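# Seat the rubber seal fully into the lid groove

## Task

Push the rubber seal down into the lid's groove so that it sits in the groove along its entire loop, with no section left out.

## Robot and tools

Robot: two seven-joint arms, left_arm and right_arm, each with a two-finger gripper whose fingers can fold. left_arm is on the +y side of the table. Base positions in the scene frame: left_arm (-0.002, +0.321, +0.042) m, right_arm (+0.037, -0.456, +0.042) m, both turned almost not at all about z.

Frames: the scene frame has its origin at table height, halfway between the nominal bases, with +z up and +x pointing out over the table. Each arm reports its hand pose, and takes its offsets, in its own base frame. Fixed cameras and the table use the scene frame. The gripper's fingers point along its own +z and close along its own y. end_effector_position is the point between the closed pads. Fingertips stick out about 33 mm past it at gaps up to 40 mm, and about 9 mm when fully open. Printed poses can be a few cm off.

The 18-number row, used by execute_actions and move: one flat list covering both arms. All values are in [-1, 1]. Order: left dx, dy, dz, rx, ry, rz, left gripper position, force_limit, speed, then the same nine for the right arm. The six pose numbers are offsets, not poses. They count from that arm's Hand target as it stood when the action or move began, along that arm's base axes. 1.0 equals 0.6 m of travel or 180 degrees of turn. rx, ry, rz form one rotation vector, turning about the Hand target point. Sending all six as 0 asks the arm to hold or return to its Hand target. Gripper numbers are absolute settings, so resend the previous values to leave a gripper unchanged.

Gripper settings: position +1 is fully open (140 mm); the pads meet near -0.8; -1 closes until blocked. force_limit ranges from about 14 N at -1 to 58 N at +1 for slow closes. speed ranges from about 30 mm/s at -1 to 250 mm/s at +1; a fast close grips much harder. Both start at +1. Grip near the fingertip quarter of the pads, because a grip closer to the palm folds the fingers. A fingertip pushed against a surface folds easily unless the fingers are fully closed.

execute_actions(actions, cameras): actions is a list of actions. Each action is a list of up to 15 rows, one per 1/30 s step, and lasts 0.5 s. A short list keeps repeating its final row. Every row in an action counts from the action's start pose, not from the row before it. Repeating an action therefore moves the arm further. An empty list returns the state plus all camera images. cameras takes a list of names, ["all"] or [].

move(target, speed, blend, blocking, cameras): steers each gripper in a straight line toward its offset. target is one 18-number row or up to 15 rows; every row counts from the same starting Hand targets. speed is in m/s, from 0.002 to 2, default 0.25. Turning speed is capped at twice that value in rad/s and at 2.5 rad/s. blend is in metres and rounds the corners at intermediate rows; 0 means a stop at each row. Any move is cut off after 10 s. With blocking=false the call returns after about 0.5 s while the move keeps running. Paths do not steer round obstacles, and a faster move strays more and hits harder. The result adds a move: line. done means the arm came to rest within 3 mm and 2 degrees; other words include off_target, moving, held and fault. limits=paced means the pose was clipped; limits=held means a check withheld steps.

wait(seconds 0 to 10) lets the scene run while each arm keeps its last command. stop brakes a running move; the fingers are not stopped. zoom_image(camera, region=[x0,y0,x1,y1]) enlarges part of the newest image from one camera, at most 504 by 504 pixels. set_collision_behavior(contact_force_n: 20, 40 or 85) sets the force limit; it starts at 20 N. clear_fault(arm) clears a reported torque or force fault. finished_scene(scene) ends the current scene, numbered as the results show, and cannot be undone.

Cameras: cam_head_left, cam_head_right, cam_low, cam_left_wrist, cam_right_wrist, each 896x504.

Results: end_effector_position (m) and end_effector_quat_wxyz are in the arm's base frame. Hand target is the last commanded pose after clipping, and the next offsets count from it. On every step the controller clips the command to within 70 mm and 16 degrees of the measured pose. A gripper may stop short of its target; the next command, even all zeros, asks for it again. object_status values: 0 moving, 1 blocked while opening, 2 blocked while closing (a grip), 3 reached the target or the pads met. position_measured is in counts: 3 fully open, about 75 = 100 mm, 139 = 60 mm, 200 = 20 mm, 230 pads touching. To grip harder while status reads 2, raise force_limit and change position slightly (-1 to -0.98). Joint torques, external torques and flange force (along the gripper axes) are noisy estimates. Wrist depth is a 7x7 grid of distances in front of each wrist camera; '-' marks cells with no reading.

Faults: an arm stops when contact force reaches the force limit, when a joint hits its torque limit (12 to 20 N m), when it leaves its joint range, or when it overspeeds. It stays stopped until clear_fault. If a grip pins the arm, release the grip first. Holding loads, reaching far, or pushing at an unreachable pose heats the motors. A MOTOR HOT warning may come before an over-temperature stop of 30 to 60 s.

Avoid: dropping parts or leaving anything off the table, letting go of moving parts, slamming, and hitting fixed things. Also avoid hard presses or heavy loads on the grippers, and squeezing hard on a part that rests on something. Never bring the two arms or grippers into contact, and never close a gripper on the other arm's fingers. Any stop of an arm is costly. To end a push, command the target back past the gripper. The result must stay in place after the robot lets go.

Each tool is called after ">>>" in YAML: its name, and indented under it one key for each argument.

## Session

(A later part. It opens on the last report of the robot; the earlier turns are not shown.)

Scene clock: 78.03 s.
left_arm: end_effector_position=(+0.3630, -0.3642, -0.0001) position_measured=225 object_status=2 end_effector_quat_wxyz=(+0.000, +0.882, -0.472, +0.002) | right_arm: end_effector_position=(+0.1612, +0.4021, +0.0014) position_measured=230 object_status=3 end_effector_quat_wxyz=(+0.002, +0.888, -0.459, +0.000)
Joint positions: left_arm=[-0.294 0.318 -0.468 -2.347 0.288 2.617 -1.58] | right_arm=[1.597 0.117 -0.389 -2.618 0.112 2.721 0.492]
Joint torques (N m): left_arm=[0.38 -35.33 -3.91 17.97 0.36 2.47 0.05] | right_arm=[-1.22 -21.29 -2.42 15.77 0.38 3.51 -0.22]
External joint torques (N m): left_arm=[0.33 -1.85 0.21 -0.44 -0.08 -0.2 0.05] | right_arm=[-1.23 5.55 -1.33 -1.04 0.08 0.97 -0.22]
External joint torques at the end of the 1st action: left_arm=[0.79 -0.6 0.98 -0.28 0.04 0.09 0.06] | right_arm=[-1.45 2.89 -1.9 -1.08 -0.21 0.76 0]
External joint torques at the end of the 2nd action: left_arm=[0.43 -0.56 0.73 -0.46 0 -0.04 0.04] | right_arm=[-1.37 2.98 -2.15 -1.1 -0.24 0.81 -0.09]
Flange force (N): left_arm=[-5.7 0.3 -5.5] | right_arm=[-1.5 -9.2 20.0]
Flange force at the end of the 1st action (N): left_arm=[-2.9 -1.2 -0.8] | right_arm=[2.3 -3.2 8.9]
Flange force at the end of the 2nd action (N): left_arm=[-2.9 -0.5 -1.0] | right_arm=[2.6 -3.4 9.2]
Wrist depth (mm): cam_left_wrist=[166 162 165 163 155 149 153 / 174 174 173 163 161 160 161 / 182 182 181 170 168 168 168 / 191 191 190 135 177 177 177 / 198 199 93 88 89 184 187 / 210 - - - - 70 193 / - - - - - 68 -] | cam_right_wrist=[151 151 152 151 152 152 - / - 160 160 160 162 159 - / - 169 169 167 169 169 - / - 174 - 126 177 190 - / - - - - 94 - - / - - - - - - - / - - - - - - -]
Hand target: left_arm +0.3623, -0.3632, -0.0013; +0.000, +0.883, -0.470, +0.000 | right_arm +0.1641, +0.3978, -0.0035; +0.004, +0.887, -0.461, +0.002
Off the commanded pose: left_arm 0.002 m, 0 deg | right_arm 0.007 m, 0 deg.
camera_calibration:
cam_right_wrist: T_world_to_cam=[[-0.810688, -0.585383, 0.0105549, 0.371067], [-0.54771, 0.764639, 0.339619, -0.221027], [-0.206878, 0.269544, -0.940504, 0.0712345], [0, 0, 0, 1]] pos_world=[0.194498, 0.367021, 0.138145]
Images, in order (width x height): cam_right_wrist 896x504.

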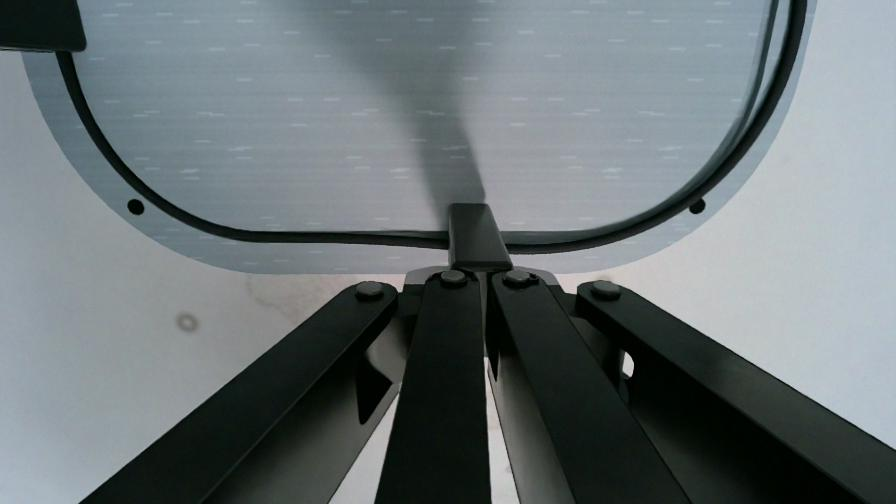

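>>> move:
  target:
    - [0,0,0,0,0,0,-1,-1,-1,0,0,0.025,0,0,0,-1,-1,-1]
    - [0,0,0,0,0,0,-1,-1,-1,-0.0222,0.0317,0.025,0,0,0,-1,-1,-1]
    - [0,0,0,0,0,0,-1,-1,-1,-0.0222,0.0317,0.0067,0,0,0,-1,-1,-1]
    - [0,0,0,0,0,0,-1,-1,-1,-0.0145,0.0208,0.0067,0,0,0,-1,-1,-1]
  speed: 0.04
  cameras: ["cam_right_wrist"]

>>> zoom_image:
  camera: "cam_right_wrist"
  region: [350, 80, 600, 280]

Scene clock: 81.80 s.
left_arm: end_effector_position=(+0.3630, -0.3642, -0.0001) position_measured=225 object_status=2 end_effector_quat_wxyz=(+0.000, +0.882, -0.472, +0.002) | right_arm: end_effector_position=(+0.1543, +0.4113, +0.0012) position_measured=230 object_status=3 end_effector_quat_wxyz=(+0.004, +0.886, -0.463, +0.001)
Joint positions: left_arm=[-0.294 0.318 -0.468 -2.347 0.288 2.617 -1.58] | right_arm=[1.61 0.134 -0.378 -2.592 0.114 2.705 0.524]
Joint velocities: left_arm=[within noise] | right_arm=[0 -0.001 -0.001 0.001 -0.001 0.004 -0.005]
Joint torques (N m): left_arm=[0.41 -35.31 -3.93 18.02 0.37 2.48 0.02] | right_arm=[0.34 -27.82 -1.48 16.89 0.33 2.74 -0.2]
External joint torques (N m): left_arm=[0.55 -1.85 0.34 -0.29 -0.08 -0.18 0.02] | right_arm=[0.37 -0.22 -0.22 -0.06 0.02 0.22 -0.2]
Flange force (N): left_arm=[-5.4 -0.1 -5.5] | right_arm=[0.7 0.7 0.0]
Wrist depth (mm): cam_left_wrist=[165 167 165 163 155 154 152 / 177 175 173 169 161 160 162 / 181 181 183 170 169 169 168 / 191 191 190 135 177 177 176 / 203 201 93 88 89 184 186 / 212 - - - - 70 194 / - - - - - 68 -] | cam_right_wrist=[151 151 151 152 152 152 - / 159 159 159 158 160 160 - / - 168 166 169 169 169 - / - - 177 140 176 - - / - - - - 94 - - / - - - - - - - / - - - - - - -]
Hand target: left_arm +0.3623, -0.3632, -0.0013; +0.000, +0.883, -0.470, +0.000 | right_arm +0.1554, +0.4103, +0.0005; +0.004, +0.887, -0.461, +0.002
Off the commanded pose: left_arm 0.002 m, 0 deg | right_arm 0.002 m, 0 deg.
move: done
camera_calibration:
cam_right_wrist: T_world_to_cam=[[-0.816097, -0.577751, 0.013758, 0.368571], [-0.540775, 0.771831, 0.334424, -0.23581], [-0.203833, 0.265483, -0.942322, 0.0683873], [0, 0, 0, 1]] pos_world=[0.187209, 0.376792, 0.138233]
Images, in order (width x height): cam_right_wrist 896x504.

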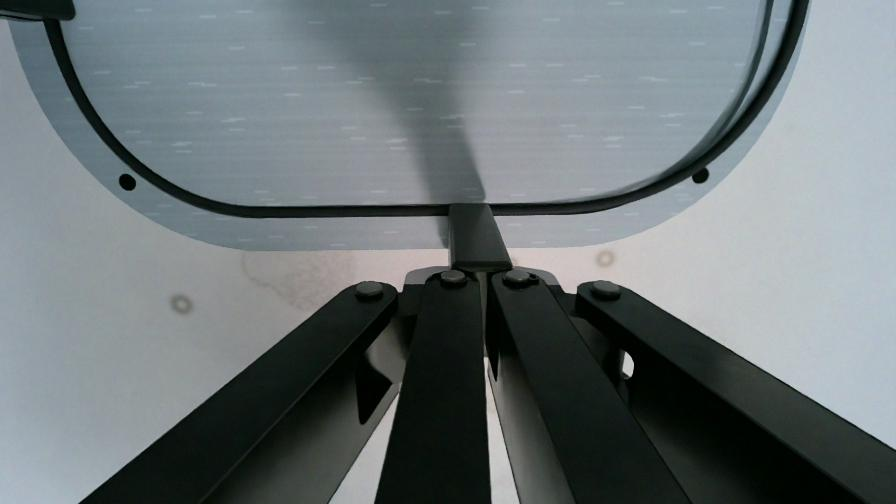

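Scaled by 2.016 from the camera's 896x504 image, which has a finer 1280x720 frame.

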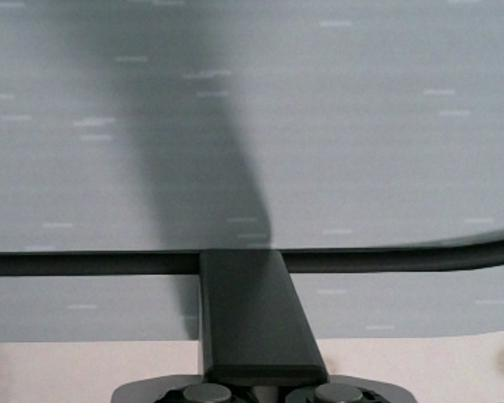

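>>> move:
  target:
    - [0,0,0,0,0,0,-1,-1,-1,0,0,0.016,0,0,0,-1,-1,-1]
    - [0,0,0,0,0,0,-1,-1,-1,0.0106,-0.015,0.016,0,0,0,-1,-1,-1]
    - [0,0,0,0,0,0,-1,-1,-1,0.0106,-0.015,0.003,0,0,0,-1,-1,-1]
    - [0,0,0,0,0,0,-1,-1,-1,0.0106,-0.015,-0.005,0,0,0,-1,-1,-1]
  speed: [0.04,0.04,0.04,0.01]
  cameras: ["cam_right_wrist"]

>>> zoom_image:
  camera: "cam_right_wrist"
  region: [350, 80, 600, 280]

Scene clock: 84.83 s.
left_arm: end_effector_position=(+0.3630, -0.3642, -0.0001) position_measured=225 object_status=2 end_effector_quat_wxyz=(+0.000, +0.882, -0.472, +0.002) | right_arm: end_effector_position=(+0.1611, +0.4012, -0.0012) position_measured=230 object_status=3 end_effector_quat_wxyz=(+0.005, +0.887, -0.462, +0.002)
Joint positions: left_arm=[-0.294 0.318 -0.468 -2.347 0.288 2.617 -1.58] | right_arm=[1.6 0.126 -0.39 -2.614 0.111 2.718 0.501]
Joint velocities: left_arm=[within noise] | right_arm=[-0.001 0 0 -0.001 0.002 0 -0.005]
Joint torques (N m): left_arm=[0.39 -35.38 -3.87 18.04 0.36 2.46 0.07] | right_arm=[0.49 -25.53 -0.47 16.95 0.69 3.12 -0.22]
External joint torques (N m): left_arm=[0.35 -1.87 0.25 -0.36 -0.08 -0.21 0.07] | right_arm=[0.52 1.56 0.76 0.22 0.38 0.59 -0.22]
Flange force (N): left_arm=[-5.5 0.1 -5.6] | right_arm=[-3.2 -3.6 9.0]
Wrist depth (mm): cam_left_wrist=[166 165 165 162 155 154 153 / - 173 173 166 160 161 163 / - 181 181 171 168 168 169 / - 192 190 150 177 177 176 / 202 - 93 88 89 184 187 / 212 - - - - 70 193 / - - - - - 68 -] | cam_right_wrist=[149 149 149 150 151 150 - / 157 158 156 158 157 158 - / - 165 169 164 167 167 - / - 175 176 141 173 - - / - - - - 94 - - / - - - - - - - / - - - - - - -]
Hand target: left_arm +0.3623, -0.3632, -0.0013; +0.000, +0.883, -0.470, +0.000 | right_arm +0.1618, +0.4013, -0.0025; +0.004, +0.887, -0.461, +0.002
Off the commanded pose: left_arm 0.002 m, 0 deg | right_arm 0.001 m, 0 deg.
move: done
camera_calibration:
cam_right_wrist: T_world_to_cam=[[-0.814423, -0.580094, 0.0143827, 0.369014], [-0.543138, 0.770795, 0.33298, -0.222674], [-0.204246, 0.263375, -0.942824, 0.0710525], [0, 0, 0, 1]] pos_world=[0.194103, 0.366985, 0.135829]
Images, in order (width x height): cam_right_wrist 896x504.

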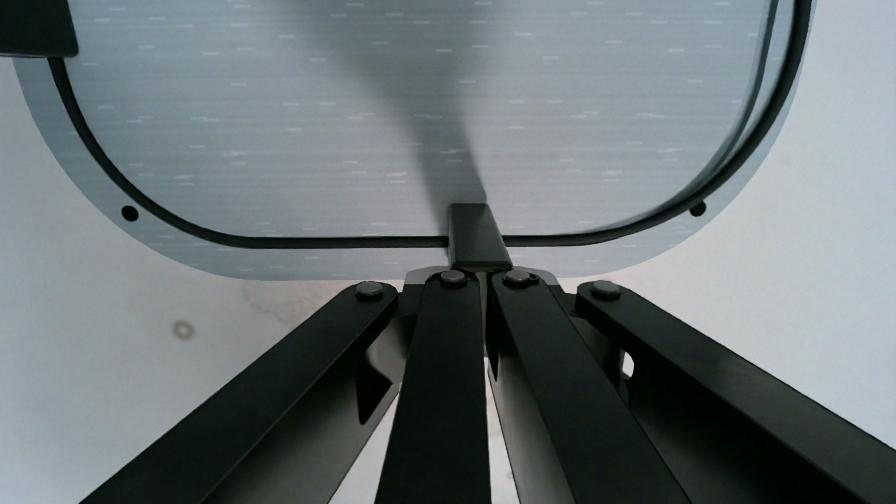

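Scaled by 2.016 from the camera's 896x504 image, which has a finer 1280x720 frame.

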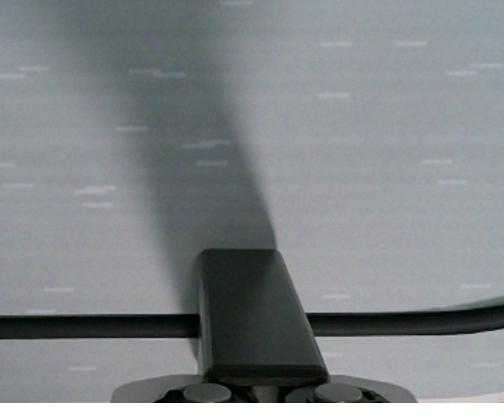

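>>> execute_actions:
  actions:
    - [[0,0,0,0,0,0,-1,-1,-1,0,0,-0.0035,0,0,0,-1,-1,-1]]
    - [[0,0,0,0,0,0,-1,-1,-1,0,0,-0.0035,0,0,0,-1,-1,-1]]
    - [[0,0,0,0,0,0,-1,-1,-1,0,0,-0.0035,0,0,0,-1,-1,-1]]

>>> move:
  target: [0,0,0,0,0,0,-1,-1,-1,0,0,0.06,0,0,0,-1,-1,-1]
  speed: 0.06
  cameras: ["cam_right_wrist"]

>>> zoom_image:
  camera: "cam_right_wrist"
  region: [350, 80, 600, 280]

Scene clock: 86.90 s.
left_arm: end_effector_position=(+0.3630, -0.3642, -0.0001) position_measured=225 object_status=2 end_effector_quat_wxyz=(+0.000, +0.882, -0.472, +0.002) | right_arm: end_effector_position=(+0.1613, +0.4022, -0.0012) position_measured=230 object_status=3 end_effector_quat_wxyz=(+0.004, +0.886, -0.463, -0.001)
Joint positions: left_arm=[-0.294 0.318 -0.468 -2.347 0.288 2.617 -1.58] | right_arm=[1.596 0.127 -0.387 -2.613 0.126 2.72 0.49]
Joint torques (N m): left_arm=[0.37 -35.47 -4 18.05 0.35 2.45 0.04] | right_arm=[1.07 -26.72 -0.99 17.13 0.33 2.62 -0.01]
External joint torques (N m): left_arm=[0.35 -1.86 0.13 -0.37 -0.09 -0.22 0.04] | right_arm=[1.1 0.28 0.23 0.5 0.03 0.11 -0.01]
External joint torques at the end of the 1st action: left_arm=[0.37 -1.64 0.2 -0.56 -0.09 -0.23 0.07] | right_arm=[0.98 4.52 1.3 -0.01 0.37 1.15 -0.27]
External joint torques at the end of the 2nd action: left_arm=[0.37 -1.79 0.22 -0.4 -0.07 -0.21 0.05] | right_arm=[1.61 7.48 2.08 -0.14 0.55 1.8 -0.3]
External joint torques when the fault began: right_arm=[1.81 9.84 2.29 -1.05 0.43 1.7 -0.15]
Flange force (N): left_arm=[-5.5 0.3 -5.7] | right_arm=[-2.5 -0.6 1.1]
Flange force at the end of the 1st action (N): left_arm=[-5.7 0.2 -5.2] | right_arm=[-6.9 -7.8 20.3]
Flange force at the end of the 2nd action (N): left_arm=[-5.5 0.2 -5.4] | right_arm=[-11.3 -12.2 32.7]
Flange force when the fault began (N): right_arm=[-13.2 -13.7 39.1]
Wrist depth (mm): cam_left_wrist=[166 164 165 164 155 154 155 / 175 175 171 165 161 161 161 / 182 181 181 170 169 168 168 / 191 189 190 135 177 177 177 / 201 - 82 88 89 89 186 / - - - - - 70 193 / - - - - - 68 -] | cam_right_wrist=[148 149 149 149 150 150 - / 156 157 158 157 159 158 - / - - 165 164 167 166 - / - - 176 141 174 174 - / - - - - 94 197 204 / - - - - - - - / - - - - - - -]
Hand target: left_arm +0.3623, -0.3632, -0.0013; +0.000, +0.883, -0.470, +0.000 | right_arm +0.1613, +0.4022, -0.0012; +0.004, +0.886, -0.463, -0.001 (not the last commanded pose)
Tool commands: left_gripper/position=-1.0 left_gripper/force_limit=-1.0 left_gripper/speed=-1.0 right_gripper/position=-1.0 right_gripper/force_limit=-1.0 right_gripper/speed=-1.0
Off the commanded pose: left_arm 0.002 m, 0 deg | right_arm 0.008 m, 0 deg.
FORCE FAULT: contact force on the right arm reached its limit, and that arm stopped. The contact can be on any part of that arm, not only on its tool. That arm is still stopped at the end of this call. While its stop runs, that arm takes no new command, but execute_actions still moves its gripper.
CLEAR FAULT: the right arm stays stopped (Reflex) until you call clear_fault(arm="right_arm").

not run: an earlier result of this reply reported a stop or a fault. Calls in your next reply go to the robot.

Scaled by 2.016 from the camera's 896x504 image, which has a finer 1280x720 frame.
This view is cut from an older image: the scene may have changed since it was taken.

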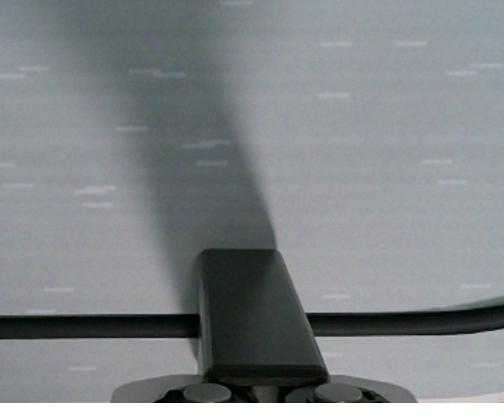

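>>> clear_fault:
  arm: "right_arm"

>>> move:
  target: [0,0,0,0,0,0,-1,-1,-1,0,0,0.06,0,0,0,-1,-1,-1]
  speed: 0.06
  cameras: ["cam_right_wrist"]

>>> zoom_image:
  camera: "cam_right_wrist"
  region: [220, 100, 720, 260]

Scene clock: 87.13 s.
left_arm: end_effector_position=(+0.3630, -0.3642, -0.0001) position_measured=225 object_status=2 end_effector_quat_wxyz=(+0.000, +0.882, -0.472, +0.002) | right_arm: end_effector_position=(+0.1613, +0.4022, -0.0012) position_measured=230 object_status=3 end_effector_quat_wxyz=(+0.004, +0.886, -0.463, -0.001)
Joint positions: left_arm=[-0.294 0.318 -0.468 -2.347 0.288 2.617 -1.58] | right_arm=[1.596 0.127 -0.387 -2.613 0.126 2.72 0.49]
Joint torques (N m): left_arm=[0.4 -35.42 -3.86 18.06 0.36 2.47 0.06] | right_arm=[1.01 -26.78 -0.93 17.12 0.33 2.62 -0.01]
External joint torques (N m): left_arm=[0.37 -1.94 0.26 -0.32 -0.08 -0.21 0.06] | right_arm=[1.03 0.26 0.28 0.45 0.03 0.1 -0.01]
Flange force (N): left_arm=[-5.6 0.1 -5.7] | right_arm=[-2.3 -0.6 1.1]
Wrist depth (mm): cam_left_wrist=[166 166 166 161 155 154 155 / 175 173 173 164 161 161 160 / 182 183 181 170 169 169 168 / 190 191 190 123 177 177 177 / 201 201 82 88 89 182 187 / 213 - - - - 70 193 / - - - - - 68 -] | cam_right_wrist=[150 149 149 148 148 150 148 / 154 157 156 158 160 158 - / - 165 166 164 167 168 - / - 176 176 140 171 - - / - - - - 94 - - / - - - - - - - / - - - - - - -]
Hand target: left_arm +0.3623, -0.3632, -0.0013; +0.000, +0.883, -0.470, +0.000 | right_arm +0.1613, +0.4022, -0.0012; +0.004, +0.886, -0.463, -0.001 (not the last commanded pose)
Tool commands: left_gripper/position=-1.0 left_gripper/force_limit=-1.0 left_gripper/speed=-1.0 right_gripper/position=-1.0 right_gripper/force_limit=-1.0 right_gripper/speed=-1.0
Off the commanded pose: left_arm 0.002 m, 0 deg | right_arm 0.008 m, 0 deg.
FORCE FAULT, CONTINUED: the right arm's stop, for the force fault that an earlier result reported, is over. The call counts as one of the actions that you can send in this scene. That arm's target is now where it stood when the stop ended, not its last command. That arm accepts commands again.
CLEAR FAULT: your call cleared the right arm's force fault. If the contact force or a joint's load stays at its limit, that arm stops again.

Scene clock: 88.67 s.
left_arm: end_effector_position=(+0.3630, -0.3642, -0.0001) position_measured=225 object_status=2 end_effector_quat_wxyz=(+0.000, +0.882, -0.472, +0.002) | right_arm: end_effector_position=(+0.1616, +0.4025, +0.0343) position_measured=230 object_status=3 end_effector_quat_wxyz=(+0.004, +0.887, -0.462, -0.002)
Joint positions: left_arm=[-0.294 0.318 -0.468 -2.347 0.288 2.617 -1.58] | right_arm=[1.601 0.018 -0.412 -2.613 0.023 2.622 0.56]
Joint velocities: left_arm=[within noise] | right_arm=[-0.001 0 -0.002 0 -0.002 0 0.006]
Joint torques (N m): left_arm=[0.39 -35.44 -4 18.05 0.38 2.47 0] | right_arm=[0.84 -26.01 -0.09 18.69 0.09 2.18 0.39]
External joint torques (N m): left_arm=[0.41 -1.88 0.18 -0.41 -0.07 -0.22 0] | right_arm=[0.9 -1.02 0.14 0.31 -0.28 -0.35 0.39]
Flange force (N): left_arm=[-5.7 0.3 -5.7] | right_arm=[-0.4 3.3 -5.4]
Wrist depth (mm): cam_left_wrist=[165 165 165 161 155 154 155 / - 173 173 171 161 161 161 / 183 - 177 170 168 168 168 / 190 - - 135 177 176 177 / 200 - 82 88 89 183 188 / 212 - - - - 70 194 / - - - - - 68 -] | cam_right_wrist=[157 180 181 181 182 185 - / - 189 190 191 192 191 - / - 197 202 201 203 - - / - 228 - 126 210 - - / - - - - 94 - - / - - - - - - - / - - - - - - -]
Hand target: left_arm +0.3623, -0.3632, -0.0013; +0.000, +0.883, -0.470, +0.000 | right_arm +0.1613, +0.4022, +0.0348; +0.004, +0.886, -0.463, -0.001
Off the commanded pose: left_arm 0.002 m, 0 deg | right_arm 0.001 m, 0 deg.
move: done
camera_calibration:
cam_right_wrist: T_world_to_cam=[[-0.814739, -0.579628, 0.015237, 0.369385], [-0.540874, 0.769211, 0.34025, -0.235192], [-0.208939, 0.268974, -0.940211, 0.102813], [0, 0, 0, 1]] pos_world=[0.195225, 0.367364, 0.171062]
Images, in order (width x height): cam_right_wrist 896x504.

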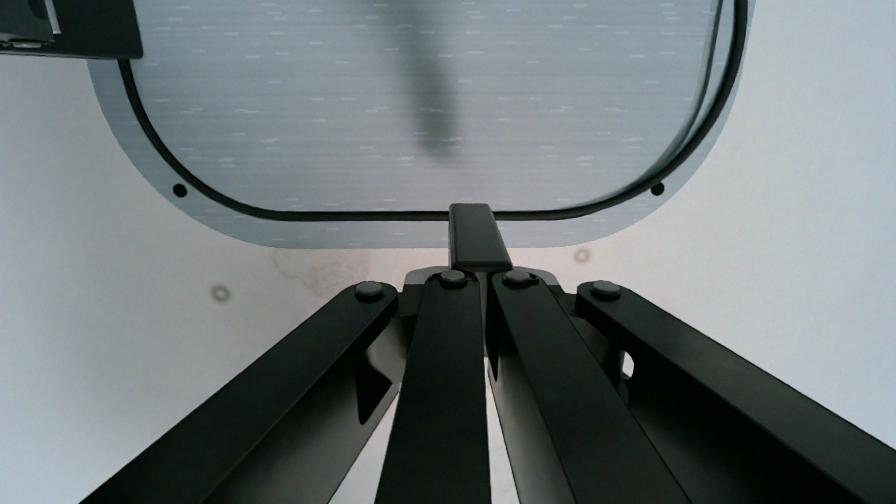

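Scaled by 1.008 from the camera's 896x504 image, which has a finer 1280x720 frame.

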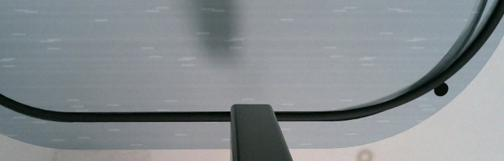

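>>> move:
  target:
    - [0,0,0,0,0,0,-1,-1,-1,0.0193,0.0128,-0.04,0,0,0,-1,-1,-1]
    - [0,0,0,0,0,0,-1,-1,-1,0.0193,0.0128,-0.0655,0,0,0,-1,-1,-1]
    - [0,0,0,0,0,0,-1,-1,-1,0.0193,0.0128,-0.045,0,0,0,-1,-1,-1]
    - [0,0,0,0,0,0,-1,-1,-1,-0.0187,-0.0142,-0.045,0,0,0,-1,-1,-1]
    - [0,0,0,0,0,0,-1,-1,-1,-0.0187,-0.0142,-0.0655,0,0,0,-1,-1,-1]
  speed: [0.06,0.03,0.03,0.06,0.03]
  cameras: ["cam_right_wrist"]

>>> zoom_image:
  camera: "cam_right_wrist"
  region: [300, 60, 800, 300]

Scene clock: 90.73 s.
left_arm: end_effector_position=(+0.3630, -0.3642, -0.0001) position_measured=225 object_status=2 end_effector_quat_wxyz=(+0.000, +0.882, -0.472, +0.002) | right_arm: end_effector_position=(+0.1720, +0.4088, +0.0105) position_measured=230 object_status=3 end_effector_quat_wxyz=(+0.005, +0.884, -0.467, +0.000)
Joint positions: left_arm=[-0.294 0.318 -0.468 -2.347 0.288 2.617 -1.58] | right_arm=[1.585 0.117 -0.397 -2.578 0.104 2.673 0.497]
Joint torques (N m): left_arm=[0.37 -35.45 -3.94 18.04 0.36 2.47 0.05] | right_arm=[0.94 -27.89 -1.13 17.77 0.32 2.44 0.06]
External joint torques (N m): left_arm=[0.53 -1.99 0.36 -0.27 -0.09 -0.19 0.05] | right_arm=[0.93 -0.54 0.01 0.33 -0.01 -0.08 0.06]
Flange force (N): left_arm=[-5.6 -0.1 -5.8] | right_arm=[-0.9 1.2 -2.3]
Wrist depth (mm): cam_left_wrist=[166 165 165 163 155 153 155 / 173 173 173 164 161 160 161 / - 182 181 169 168 168 168 / 193 192 192 150 177 177 177 / 199 199 93 88 89 184 188 / 214 - - - - 70 195 / - - - - - 68 -] | cam_right_wrist=[151 160 160 160 160 160 - / - 168 168 169 169 169 - / 188 177 174 178 178 176 - / - 202 - 126 187 204 - / - - - - 94 - - / - - - - - - - / - - - - - - -]
Hand target: left_arm +0.3623, -0.3632, -0.0013; +0.000, +0.883, -0.470, +0.000 | right_arm +0.1720, +0.4089, +0.0108; +0.005, +0.884, -0.467, -0.001 (not the last commanded pose)
Off the commanded pose: left_arm 0.002 m, 0 deg | right_arm 0.031 m, 0 deg.
move: held (right_arm; a check stopped the path); path passed 1 of 5 targets; limits=held
pose unreachable (right arm): on one or more control steps of this call, first in action 0 (counted from 0), this arm could not follow its commanded pose, so it was not sent that pose on those steps. It may still have moved: this result reports where it is.
cause: moving toward the commanded pose would bring a part of the arm too close to another arm (a part of this arm just beyond joint 7 (wrist roll) and a part of the left arm just beyond its joint 7 (wrist roll), 5 mm apart when this arm was first held).
camera_calibration:
cam_right_wrist: T_world_to_cam=[[-0.820244, -0.571763, 0.0169085, 0.379707], [-0.533867, 0.775823, 0.336281, -0.230162], [-0.205391, 0.266805, -0.94161, 0.0811073], [0, 0, 0, 1]] pos_world=[0.205235, 0.374028, 0.14735]
Images, in order (width x height): cam_right_wrist 896x504.

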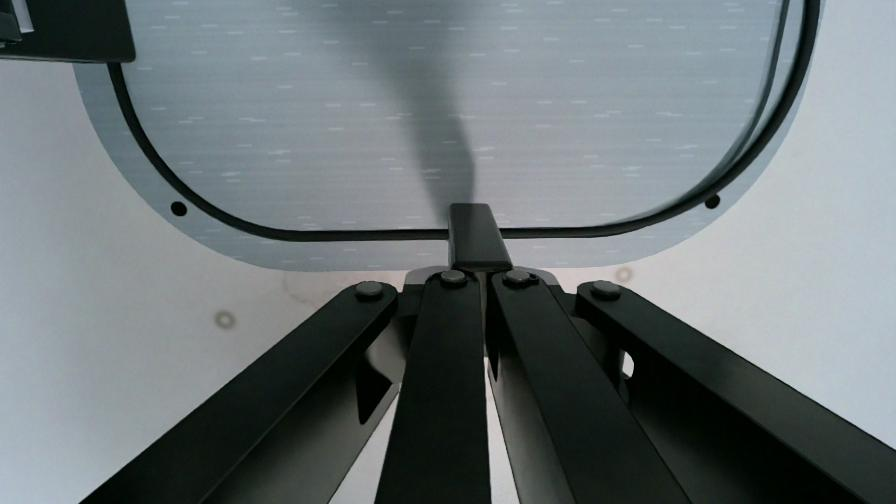

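Scaled by 1.008 from the camera's 896x504 image, which has a finer 1280x720 frame.

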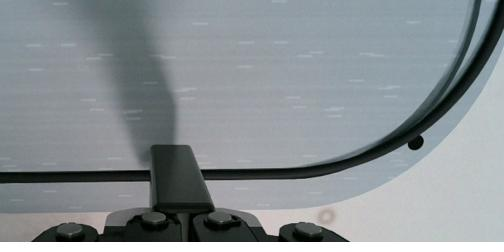

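>>> move:
  target:
    - [0,0,0,0,0,0,-1,-1,-1,-0.0365,-0.0253,-0.003,0,0,0,-1,-1,-1]
    - [0,0,0,0,0,0,-1,-1,-1,-0.0365,-0.0253,-0.0255,0,0,0,-1,-1,-1]
    - [0,0,0,0,0,0,-1,-1,-1,-0.0365,-0.0253,-0.005,0,0,0,-1,-1,-1]
    - [0,0,0,0,0,0,-1,-1,-1,-0.0557,-0.0387,-0.005,0,0,0,-1,-1,-1]
    - [0,0,0,0,0,0,-1,-1,-1,-0.0557,-0.0387,-0.0255,0,0,0,-1,-1,-1]
  speed: [0.06,0.03,0.03,0.06,0.03]
  cameras: ["cam_right_wrist"]

>>> zoom_image:
  camera: "cam_right_wrist"
  region: [300, 60, 800, 300]

Scene clock: 95.03 s.
left_arm: end_effector_position=(+0.3633, -0.3640, -0.0001) position_measured=225 object_status=2 end_effector_quat_wxyz=(+0.000, +0.882, -0.472, +0.002) | right_arm: end_effector_position=(+0.1385, +0.3864, -0.0014) position_measured=230 object_status=3 end_effector_quat_wxyz=(+0.005, +0.883, -0.468, -0.002)
Joint positions: left_arm=[-0.293 0.318 -0.468 -2.347 0.288 2.617 -1.58] | right_arm=[1.624 0.075 -0.384 -2.685 0.085 2.745 0.566]
Joint velocities: left_arm=[within noise] | right_arm=[0 0.001 0.001 0.001 0 0 -0.006]
Joint torques (N m): left_arm=[0.04 -35.3 -3.95 17.86 0.28 2.43 0.06] | right_arm=[1.23 -20.51 0.8 15.72 0.65 3.45 -0.16]
External joint torques (N m): left_arm=[0.09 -1.86 0.24 -0.44 -0.17 -0.23 0.06] | right_arm=[1.14 4.54 1.37 -0.52 0.38 0.94 -0.16]
Flange force (N): left_arm=[-5.5 0.5 -5.5] | right_arm=[-7.5 -6.4 21.1]
Wrist depth (mm): cam_left_wrist=[166 164 165 163 154 153 154 / 175 174 173 171 160 161 161 / 180 181 182 169 168 168 167 / 190 192 191 150 177 176 176 / 200 200 82 88 89 184 188 / 213 - - - - 70 194 / - - - - - 68 -] | cam_right_wrist=[149 148 149 149 150 151 - / 155 156 157 157 157 156 - / 165 165 165 164 166 - - / - 176 177 172 173 - - / - - - - 94 - - / - - - - - - - / - - - - - - -]
Hand target: left_arm +0.3623, -0.3632, -0.0013; +0.000, +0.883, -0.470, +0.000 | right_arm +0.1386, +0.3857, -0.0045; +0.005, +0.884, -0.467, -0.001
Off the commanded pose: left_arm 0.002 m, 0 deg | right_arm 0.003 m, 0 deg.
move: done
camera_calibration:
cam_right_wrist: T_world_to_cam=[[-0.822736, -0.568169, 0.0169997, 0.338566], [-0.529875, 0.777423, 0.338889, -0.227929], [-0.205762, 0.269808, -0.940673, 0.0679029], [0, 0, 0, 1]] pos_world=[0.171749, 0.351239, 0.135361]
Images, in order (width x height): cam_right_wrist 896x504.

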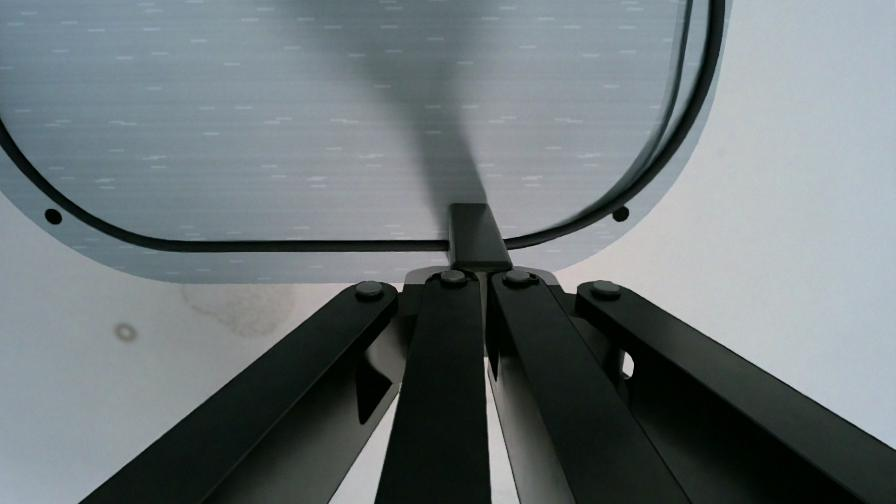

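Scaled by 1.008 from the camera's 896x504 image, which has a finer 1280x720 frame.

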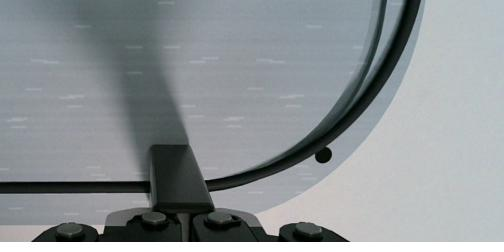

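>>> move:
  target:
    - [0,0,0,0,0,0,-1,-1,-1,0,0,0.0408,0,0,0,-1,-1,-1]
    - [0,0,0,0,0,0,-1,-1,-1,-0.0898,-0.0707,0.0408,0,0,-0.25,-1,-1,-1]
  speed: [0.06,0.12]
  cameras: ["cam_right_wrist"]

>>> zoom_image:
  camera: "cam_right_wrist"
  region: [300, 40, 700, 280]

Scene clock: 101.23 s.
left_arm: end_effector_position=(+0.3633, -0.3640, -0.0001) position_measured=225 object_status=2 end_effector_quat_wxyz=(+0.000, +0.882, -0.472, +0.002) | right_arm: end_effector_position=(+0.0843, +0.3433, +0.0197) position_measured=230 object_status=3 end_effector_quat_wxyz=(-0.006, -0.640, +0.768, +0.002)
Joint positions: left_arm=[-0.293 0.318 -0.468 -2.347 0.288 2.617 -1.58] | right_arm=[1.497 -0.141 -0.187 -2.867 -0.038 2.722 1.529]
Joint velocities: left_arm=[within noise] | right_arm=[-0.001 -0.002 0.001 0 0 -0.001 0.004]
Joint torques (N m): left_arm=[0.12 -35.37 -4.09 17.88 0.28 2.42 0.06] | right_arm=[0.28 -20.33 0.78 16.54 0.05 2.63 0.27]
External joint torques (N m): left_arm=[0.14 -2.02 0.06 -0.35 -0.16 -0.23 0.06] | right_arm=[0.29 -1.03 0.36 -0.05 -0.27 0.18 0.27]
Flange force (N): left_arm=[-5.7 0.6 -6.2] | right_arm=[3.4 1.7 -3.7]
Wrist depth (mm): cam_left_wrist=[166 165 164 164 155 154 155 / 175 174 175 169 161 160 161 / 180 182 181 170 168 169 168 / 191 191 190 135 177 178 177 / 202 200 93 88 89 182 186 / 213 - - - - 70 194 / - - - - - 68 -] | cam_right_wrist=[164 167 170 - - - - / 174 174 176 - - - - / 183 184 185 186 - - - / 194 191 197 141 - 210 213 / 205 207 - - 94 - - / 220 - - - - - - / - - - - - - -]
Hand target: left_arm +0.3623, -0.3632, -0.0013; +0.000, +0.883, -0.470, +0.000 | right_arm +0.0847, +0.3433, +0.0200; -0.004, -0.638, +0.770, +0.002
Off the commanded pose: left_arm 0.002 m, 0 deg | right_arm 0.000 m, 0 deg.
move: done
camera_calibration:
cam_right_wrist: T_world_to_cam=[[-0.984834, 0.172524, 0.0183551, 0.0284867], [0.16865, 0.927107, 0.334708, -0.340476], [0.040728, 0.332727, -0.942143, 0.0459705], [0, 0, 0, 1]] pos_world=[0.0836035, 0.295448, 0.156748]
Images, in order (width x height): cam_right_wrist 896x504.

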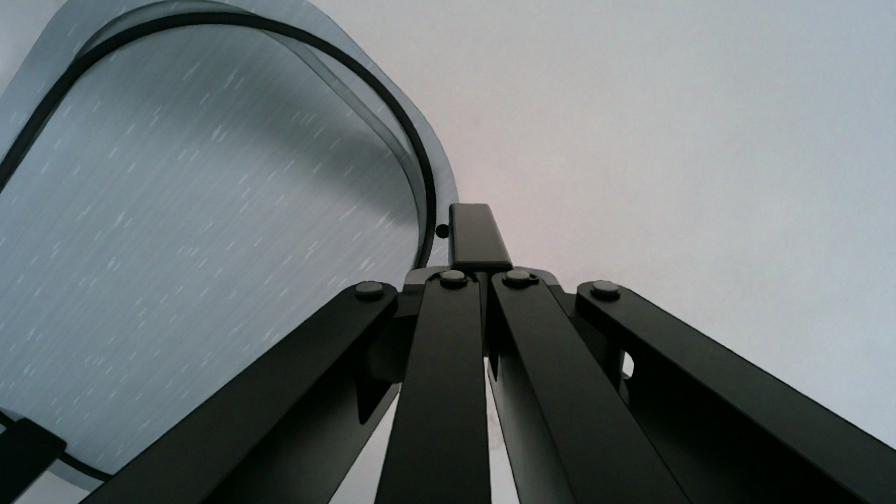

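Scaled by 1.260 from the camera's 896x504 image, which has a finer 1280x720 frame.

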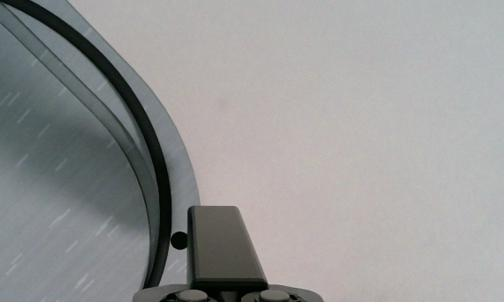

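>>> move:
  target:
    - [0,0,0,0,0,0,-1,-1,-1,0,0,-0.032,0,0,0,-1,-1,-1]
    - [0,0,0,0,0,0,-1,-1,-1,0.0208,-0.0035,-0.032,0,0,0,-1,-1,-1]
  speed: 0.04
  cameras: ["cam_right_wrist"]

>>> zoom_image:
  camera: "cam_right_wrist"
  region: [300, 40, 700, 280]

Scene clock: 103.60 s.
left_arm: end_effector_position=(+0.3633, -0.3640, -0.0001) position_measured=225 object_status=2 end_effector_quat_wxyz=(+0.000, +0.882, -0.472, +0.002) | right_arm: end_effector_position=(+0.0965, +0.3407, +0.0010) position_measured=230 object_status=3 end_effector_quat_wxyz=(-0.005, -0.637, +0.771, +0.002)
Joint positions: left_arm=[-0.293 0.318 -0.468 -2.347 0.288 2.617 -1.58] | right_arm=[1.495 -0.069 -0.213 -2.866 -0.016 2.793 1.488]
Joint velocities: left_arm=[within noise] | right_arm=[0 -0.002 -0.001 0.001 0 0 -0.007]
Joint torques (N m): left_arm=[0.08 -35.34 -4.02 17.95 0.29 2.42 0.04] | right_arm=[0.43 -20.03 -0.53 15.83 0.23 2.56 -0.44]
External joint torques (N m): left_arm=[-0.03 -1.83 0.03 -0.48 -0.15 -0.25 0.04] | right_arm=[0.43 0.46 -0.78 0.47 -0.03 0.11 -0.45]
Flange force (N): left_arm=[-5.5 0.8 -5.6] | right_arm=[-3.0 -2.1 3.3]
Wrist depth (mm): cam_left_wrist=[166 165 165 163 155 154 154 / 174 175 171 163 161 161 160 / - 181 184 168 168 168 171 / - - 191 150 176 177 177 / 198 201 93 88 89 184 - / 213 - - - - 70 194 / - - - - - 68 -] | cam_right_wrist=[150 149 150 - - - - / 157 158 156 162 - - - / 165 166 169 166 - - - / 175 176 177 126 193 193 - / 186 186 - - 94 - - / 198 - - - - - - / - - - - - - -]
Hand target: left_arm +0.3623, -0.3632, -0.0013; +0.000, +0.883, -0.470, +0.000 | right_arm +0.0972, +0.3412, +0.0008; -0.004, -0.638, +0.770, +0.002
Off the commanded pose: left_arm 0.002 m, 0 deg | right_arm 0.001 m, 0 deg.
move: done
camera_calibration:
cam_right_wrist: T_world_to_cam=[[-0.983385, 0.18075, 0.0168249, 0.0383151], [0.175822, 0.925295, 0.336029, -0.333973], [0.0451693, 0.333404, -0.941701, 0.0280014], [0, 0, 0, 1]] pos_world=[0.0951336, 0.292762, 0.137949]
Images, in order (width x height): cam_right_wrist 896x504.

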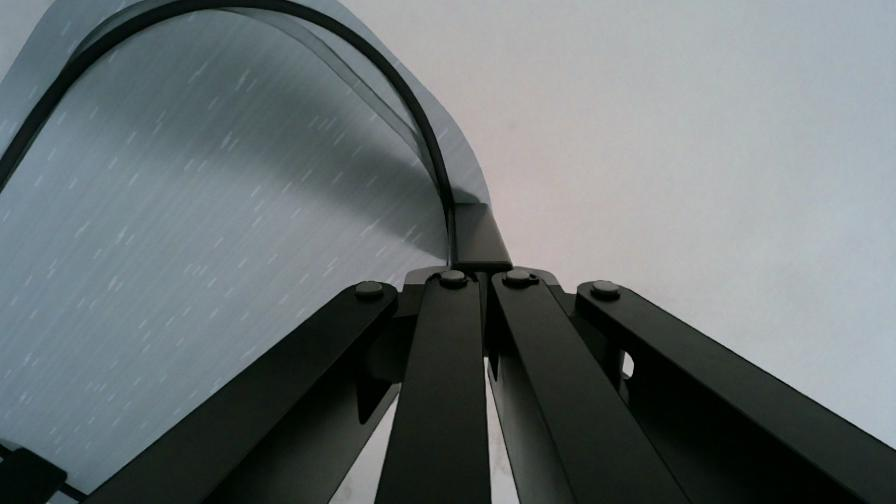

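Scaled by 1.260 from the camera's 896x504 image, which has a finer 1280x720 frame.

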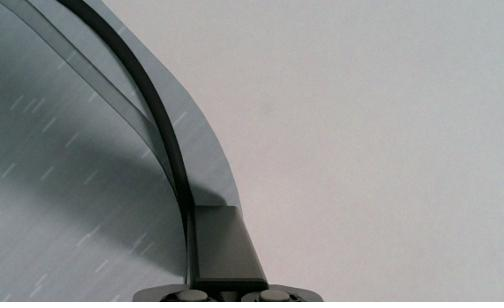

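>>> move:
  target:
    - [0,0,0,0,0,0,-1,-1,-1,0,0,0.016,0,0,0,-1,-1,-1]
    - [0,0,0,0,0,0,-1,-1,-1,0.0159,-0.0027,0.016,0,0,0,-1,-1,-1]
    - [0,0,0,0,0,0,-1,-1,-1,0.0159,-0.0027,-0.0088,0,0,0,-1,-1,-1]
  speed: [0.04,0.04,0.03]
  cameras: ["cam_right_wrist"]

>>> zoom_image:
  camera: "cam_right_wrist"
  region: [300, 0, 700, 280]

Scene clock: 105.90 s.
left_arm: end_effector_position=(+0.3634, -0.3640, -0.0001) position_measured=225 object_status=2 end_effector_quat_wxyz=(+0.000, +0.882, -0.472, +0.002) | right_arm: end_effector_position=(+0.1066, +0.3378, -0.0006) position_measured=230 object_status=3 end_effector_quat_wxyz=(-0.007, -0.635, +0.772, +0.001)
Joint positions: left_arm=[-0.293 0.318 -0.468 -2.347 0.288 2.618 -1.58] | right_arm=[1.484 -0.061 -0.231 -2.861 -0.016 2.792 1.463]
Joint torques (N m): left_arm=[0.08 -35.36 -4.12 17.9 0.29 2.37 0.05] | right_arm=[1.04 -20.37 0.38 15.75 0.32 2.6 -0.04]
External joint torques (N m): left_arm=[0.09 -1.86 0.05 -0.46 -0.16 -0.3 0.05] | right_arm=[1.03 0.28 0.13 0.49 0.06 0.16 -0.04]
External joint torques when the fault began: right_arm=[2.17 6.83 1.13 -0.48 0.27 1.7 -0.07]
Flange force (N): left_arm=[-5.5 0.7 -5.9] | right_arm=[-2.9 1.2 2.7]
Flange force when the fault began (N): right_arm=[-16.1 2.7 35.1]
Wrist depth (mm): cam_left_wrist=[166 166 165 163 154 154 154 / 173 175 173 171 160 161 161 / 182 181 180 169 169 168 168 / 191 191 191 135 177 177 176 / 206 200 93 88 89 184 188 / 212 - - - - 70 194 / - - - - - 68 -] | cam_right_wrist=[147 148 148 162 - 161 162 / 157 157 157 160 - - - / 163 164 165 164 180 - - / 173 176 175 140 184 195 197 / 184 183 - - 94 - - / - - - - - - - / - - - - - - -]
Hand target: left_arm +0.3623, -0.3632, -0.0013; +0.000, +0.883, -0.470, +0.000 | right_arm +0.1066, +0.3378, -0.0006; -0.007, -0.635, +0.772, +0.001 (not the last commanded pose)
Tool commands: left_gripper/position=-1.0 left_gripper/force_limit=-1.0 left_gripper/speed=-1.0 right_gripper/position=-1.0 right_gripper/force_limit=-1.0 right_gripper/speed=-1.0
Off the commanded pose: left_arm 0.002 m, 0 deg | right_arm 0.004 m, 1 deg.
FORCE FAULT: contact force on the right arm reached its limit, and that arm stopped. The contact can be on any part of that arm, not only on its tool. That arm's remaining commands of this call were not run. That arm is still stopped at the end of this call. While its stop runs, that arm takes no new command, but execute_actions still moves its gripper.
CLEAR FAULT: the right arm stays stopped (Reflex) until you call clear_fault(arm="right_arm").
move: fault (right_arm)
camera_calibration:
cam_right_wrist: T_world_to_cam=[[-0.982606, 0.18492, 0.0170238, 0.0473043], [0.180018, 0.926013, 0.331803, -0.333136], [0.0455927, 0.329097, -0.943195, 0.0284152], [0, 0, 0, 1]] pos_world=[0.105156, 0.29039, 0.136532]
Images, in order (width x height): cam_right_wrist 896x504.

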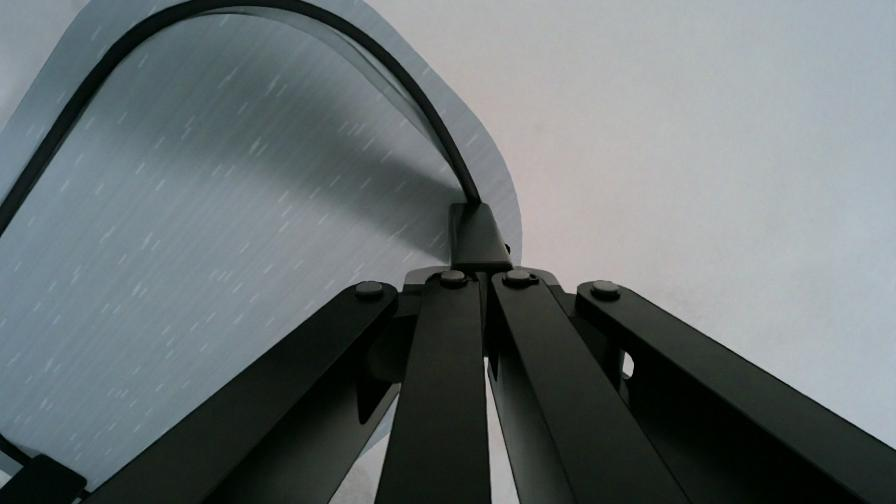

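Scaled by 1.260 from the camera's 896x504 image, which has a finer 1280x720 frame.

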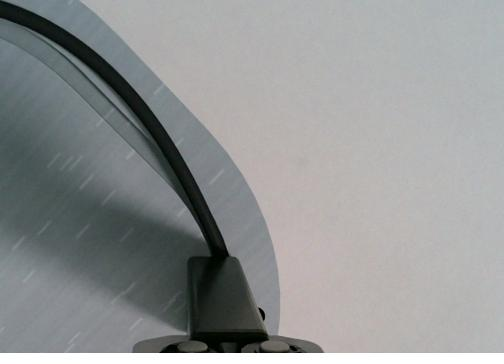

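>>> clear_fault:
  arm: "right_arm"

>>> set_collision_behavior:
  contact_force_n: 85

>>> move:
  target: [0,0,0,0,0,0,-1,-1,-1,0,0,0.045,0,0,0,-1,-1,-1]
  speed: 0.06
  cameras: ["cam_right_wrist"]

>>> zoom_image:
  camera: "cam_right_wrist"
  region: [300, 0, 700, 280]

Scene clock: 106.33 s.
left_arm: end_effector_position=(+0.3634, -0.3640, -0.0001) position_measured=225 object_status=2 end_effector_quat_wxyz=(+0.000, +0.882, -0.472, +0.002) | right_arm: end_effector_position=(+0.1066, +0.3378, -0.0006) position_measured=230 object_status=3 end_effector_quat_wxyz=(-0.007, -0.635, +0.772, +0.001)
Joint positions: left_arm=[-0.293 0.318 -0.468 -2.347 0.288 2.618 -1.58] | right_arm=[1.484 -0.061 -0.231 -2.861 -0.016 2.792 1.463]
Joint torques (N m): left_arm=[0.08 -35.35 -4.11 17.92 0.29 2.38 0.03] | right_arm=[1.12 -20.32 0.41 15.78 0.31 2.57 0.01]
External joint torques (N m): left_arm=[0.03 -1.84 -0.01 -0.48 -0.16 -0.29 0.03] | right_arm=[1.12 0.43 0.15 0.46 0.05 0.12 0.01]
Flange force (N): left_arm=[-5.5 0.8 -5.9] | right_arm=[-3.2 1.4 3.1]
Wrist depth (mm): cam_left_wrist=[167 166 165 - 155 155 153 / 173 173 173 170 161 161 162 / 183 182 181 169 169 168 169 / 193 191 191 135 177 177 177 / 201 203 82 88 89 184 186 / 212 - - - - 70 194 / - - - - - 68 -] | cam_right_wrist=[- 149 150 159 - - - / 155 156 157 156 - - - / 164 164 165 165 177 - - / 173 174 174 171 - - - / 184 185 - - 94 - - / 193 - - - - - - / - - - - - - -]
Hand target: left_arm +0.3623, -0.3632, -0.0013; +0.000, +0.883, -0.470, +0.000 | right_arm +0.1066, +0.3378, -0.0006; -0.007, -0.635, +0.772, +0.001 (not the last commanded pose)
Tool commands: left_gripper/position=-1.0 left_gripper/force_limit=-1.0 left_gripper/speed=-1.0 right_gripper/position=-1.0 right_gripper/force_limit=-1.0 right_gripper/speed=-1.0
Off the commanded pose: left_arm 0.002 m, 0 deg | right_arm 0.004 m, 1 deg.
FORCE FAULT, CONTINUED: the right arm's stop, for the force fault that an earlier result reported, is over. The call counts as one of the actions that you can send in this scene. That arm's target is now where it stood when the stop ended, not its last command. That arm accepts commands again.
CLEAR FAULT: your call cleared the right arm's force fault. If the contact force or a joint's load stays at its limit, that arm stops again.

Set on each arm: contact force limit 85 N; load limits (N m) waist: 85, shoulder: 85, upper arm roll: 85, elbow: 85, forearm roll: 11, wrist pitch: 11, wrist roll: 11.

Scene clock: 107.50 s.
left_arm: end_effector_position=(+0.3634, -0.3640, -0.0001) position_measured=225 object_status=2 end_effector_quat_wxyz=(+0.000, +0.882, -0.472, +0.002) | right_arm: end_effector_position=(+0.1062, +0.3382, +0.0260) position_measured=230 object_status=3 end_effector_quat_wxyz=(-0.007, -0.636, +0.771, +0.002)
Joint positions: left_arm=[-0.293 0.318 -0.468 -2.347 0.288 2.618 -1.58] | right_arm=[1.464 -0.161 -0.221 -2.861 -0.058 2.694 1.49]
Joint velocities: left_arm=[within noise] | right_arm=[-0.003 0 0 -0.001 0 -0.004 0.004]
Joint torques (N m): left_arm=[0.08 -35.35 -4.13 17.91 0.31 2.4 0.04] | right_arm=[0.39 -19.99 1.3 17.26 0.08 2.14 0.26]
External joint torques (N m): left_arm=[0.09 -1.87 0.03 -0.45 -0.14 -0.26 0.04] | right_arm=[0.41 -1.05 0.72 0.32 -0.26 -0.3 0.26]
Flange force (N): left_arm=[-5.6 0.7 -5.8] | right_arm=[2.1 2.4 -5.5]
Wrist depth (mm): cam_left_wrist=[166 164 162 164 155 153 154 / 175 175 173 169 160 161 161 / 182 181 - 169 168 169 166 / - 190 192 150 177 177 178 / - 201 83 88 89 183 187 / 213 - - - - 70 193 / - - - - - 68 -] | cam_right_wrist=[- 171 173 - - - - / 180 180 181 186 - - - / 190 192 191 193 - - 206 / 200 201 205 140 - - - / 212 210 - - 94 - - / 225 - - - - - - / - - - - - - -]
Hand target: left_arm +0.3623, -0.3632, -0.0013; +0.000, +0.883, -0.470, +0.000 | right_arm +0.1066, +0.3378, +0.0264; -0.007, -0.635, +0.772, +0.001
Off the commanded pose: left_arm 0.002 m, 0 deg | right_arm 0.001 m, 0 deg.
move: done
camera_calibration:
cam_right_wrist: T_world_to_cam=[[-0.983193, 0.181637, 0.0184375, 0.0475938], [0.177342, 0.926161, 0.332828, -0.342032], [0.0433777, 0.330504, -0.942807, 0.0531176], [0, 0, 0, 1]] pos_world=[0.105147, 0.290577, 0.16304]
Images, in order (width x height): cam_right_wrist 896x504.

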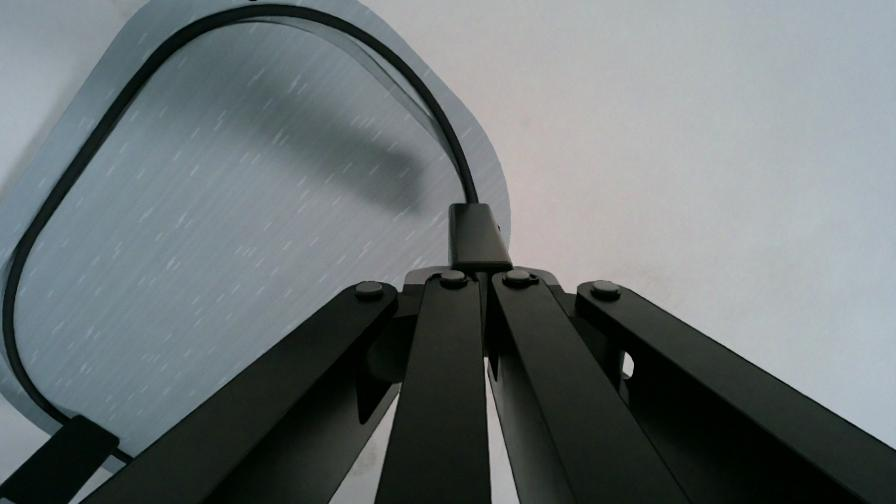

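Scaled by 1.260 from the camera's 896x504 image, which has a finer 1280x720 frame.

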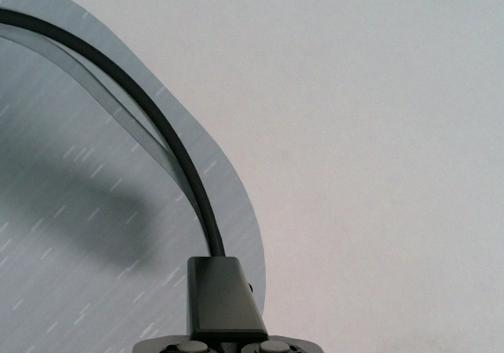

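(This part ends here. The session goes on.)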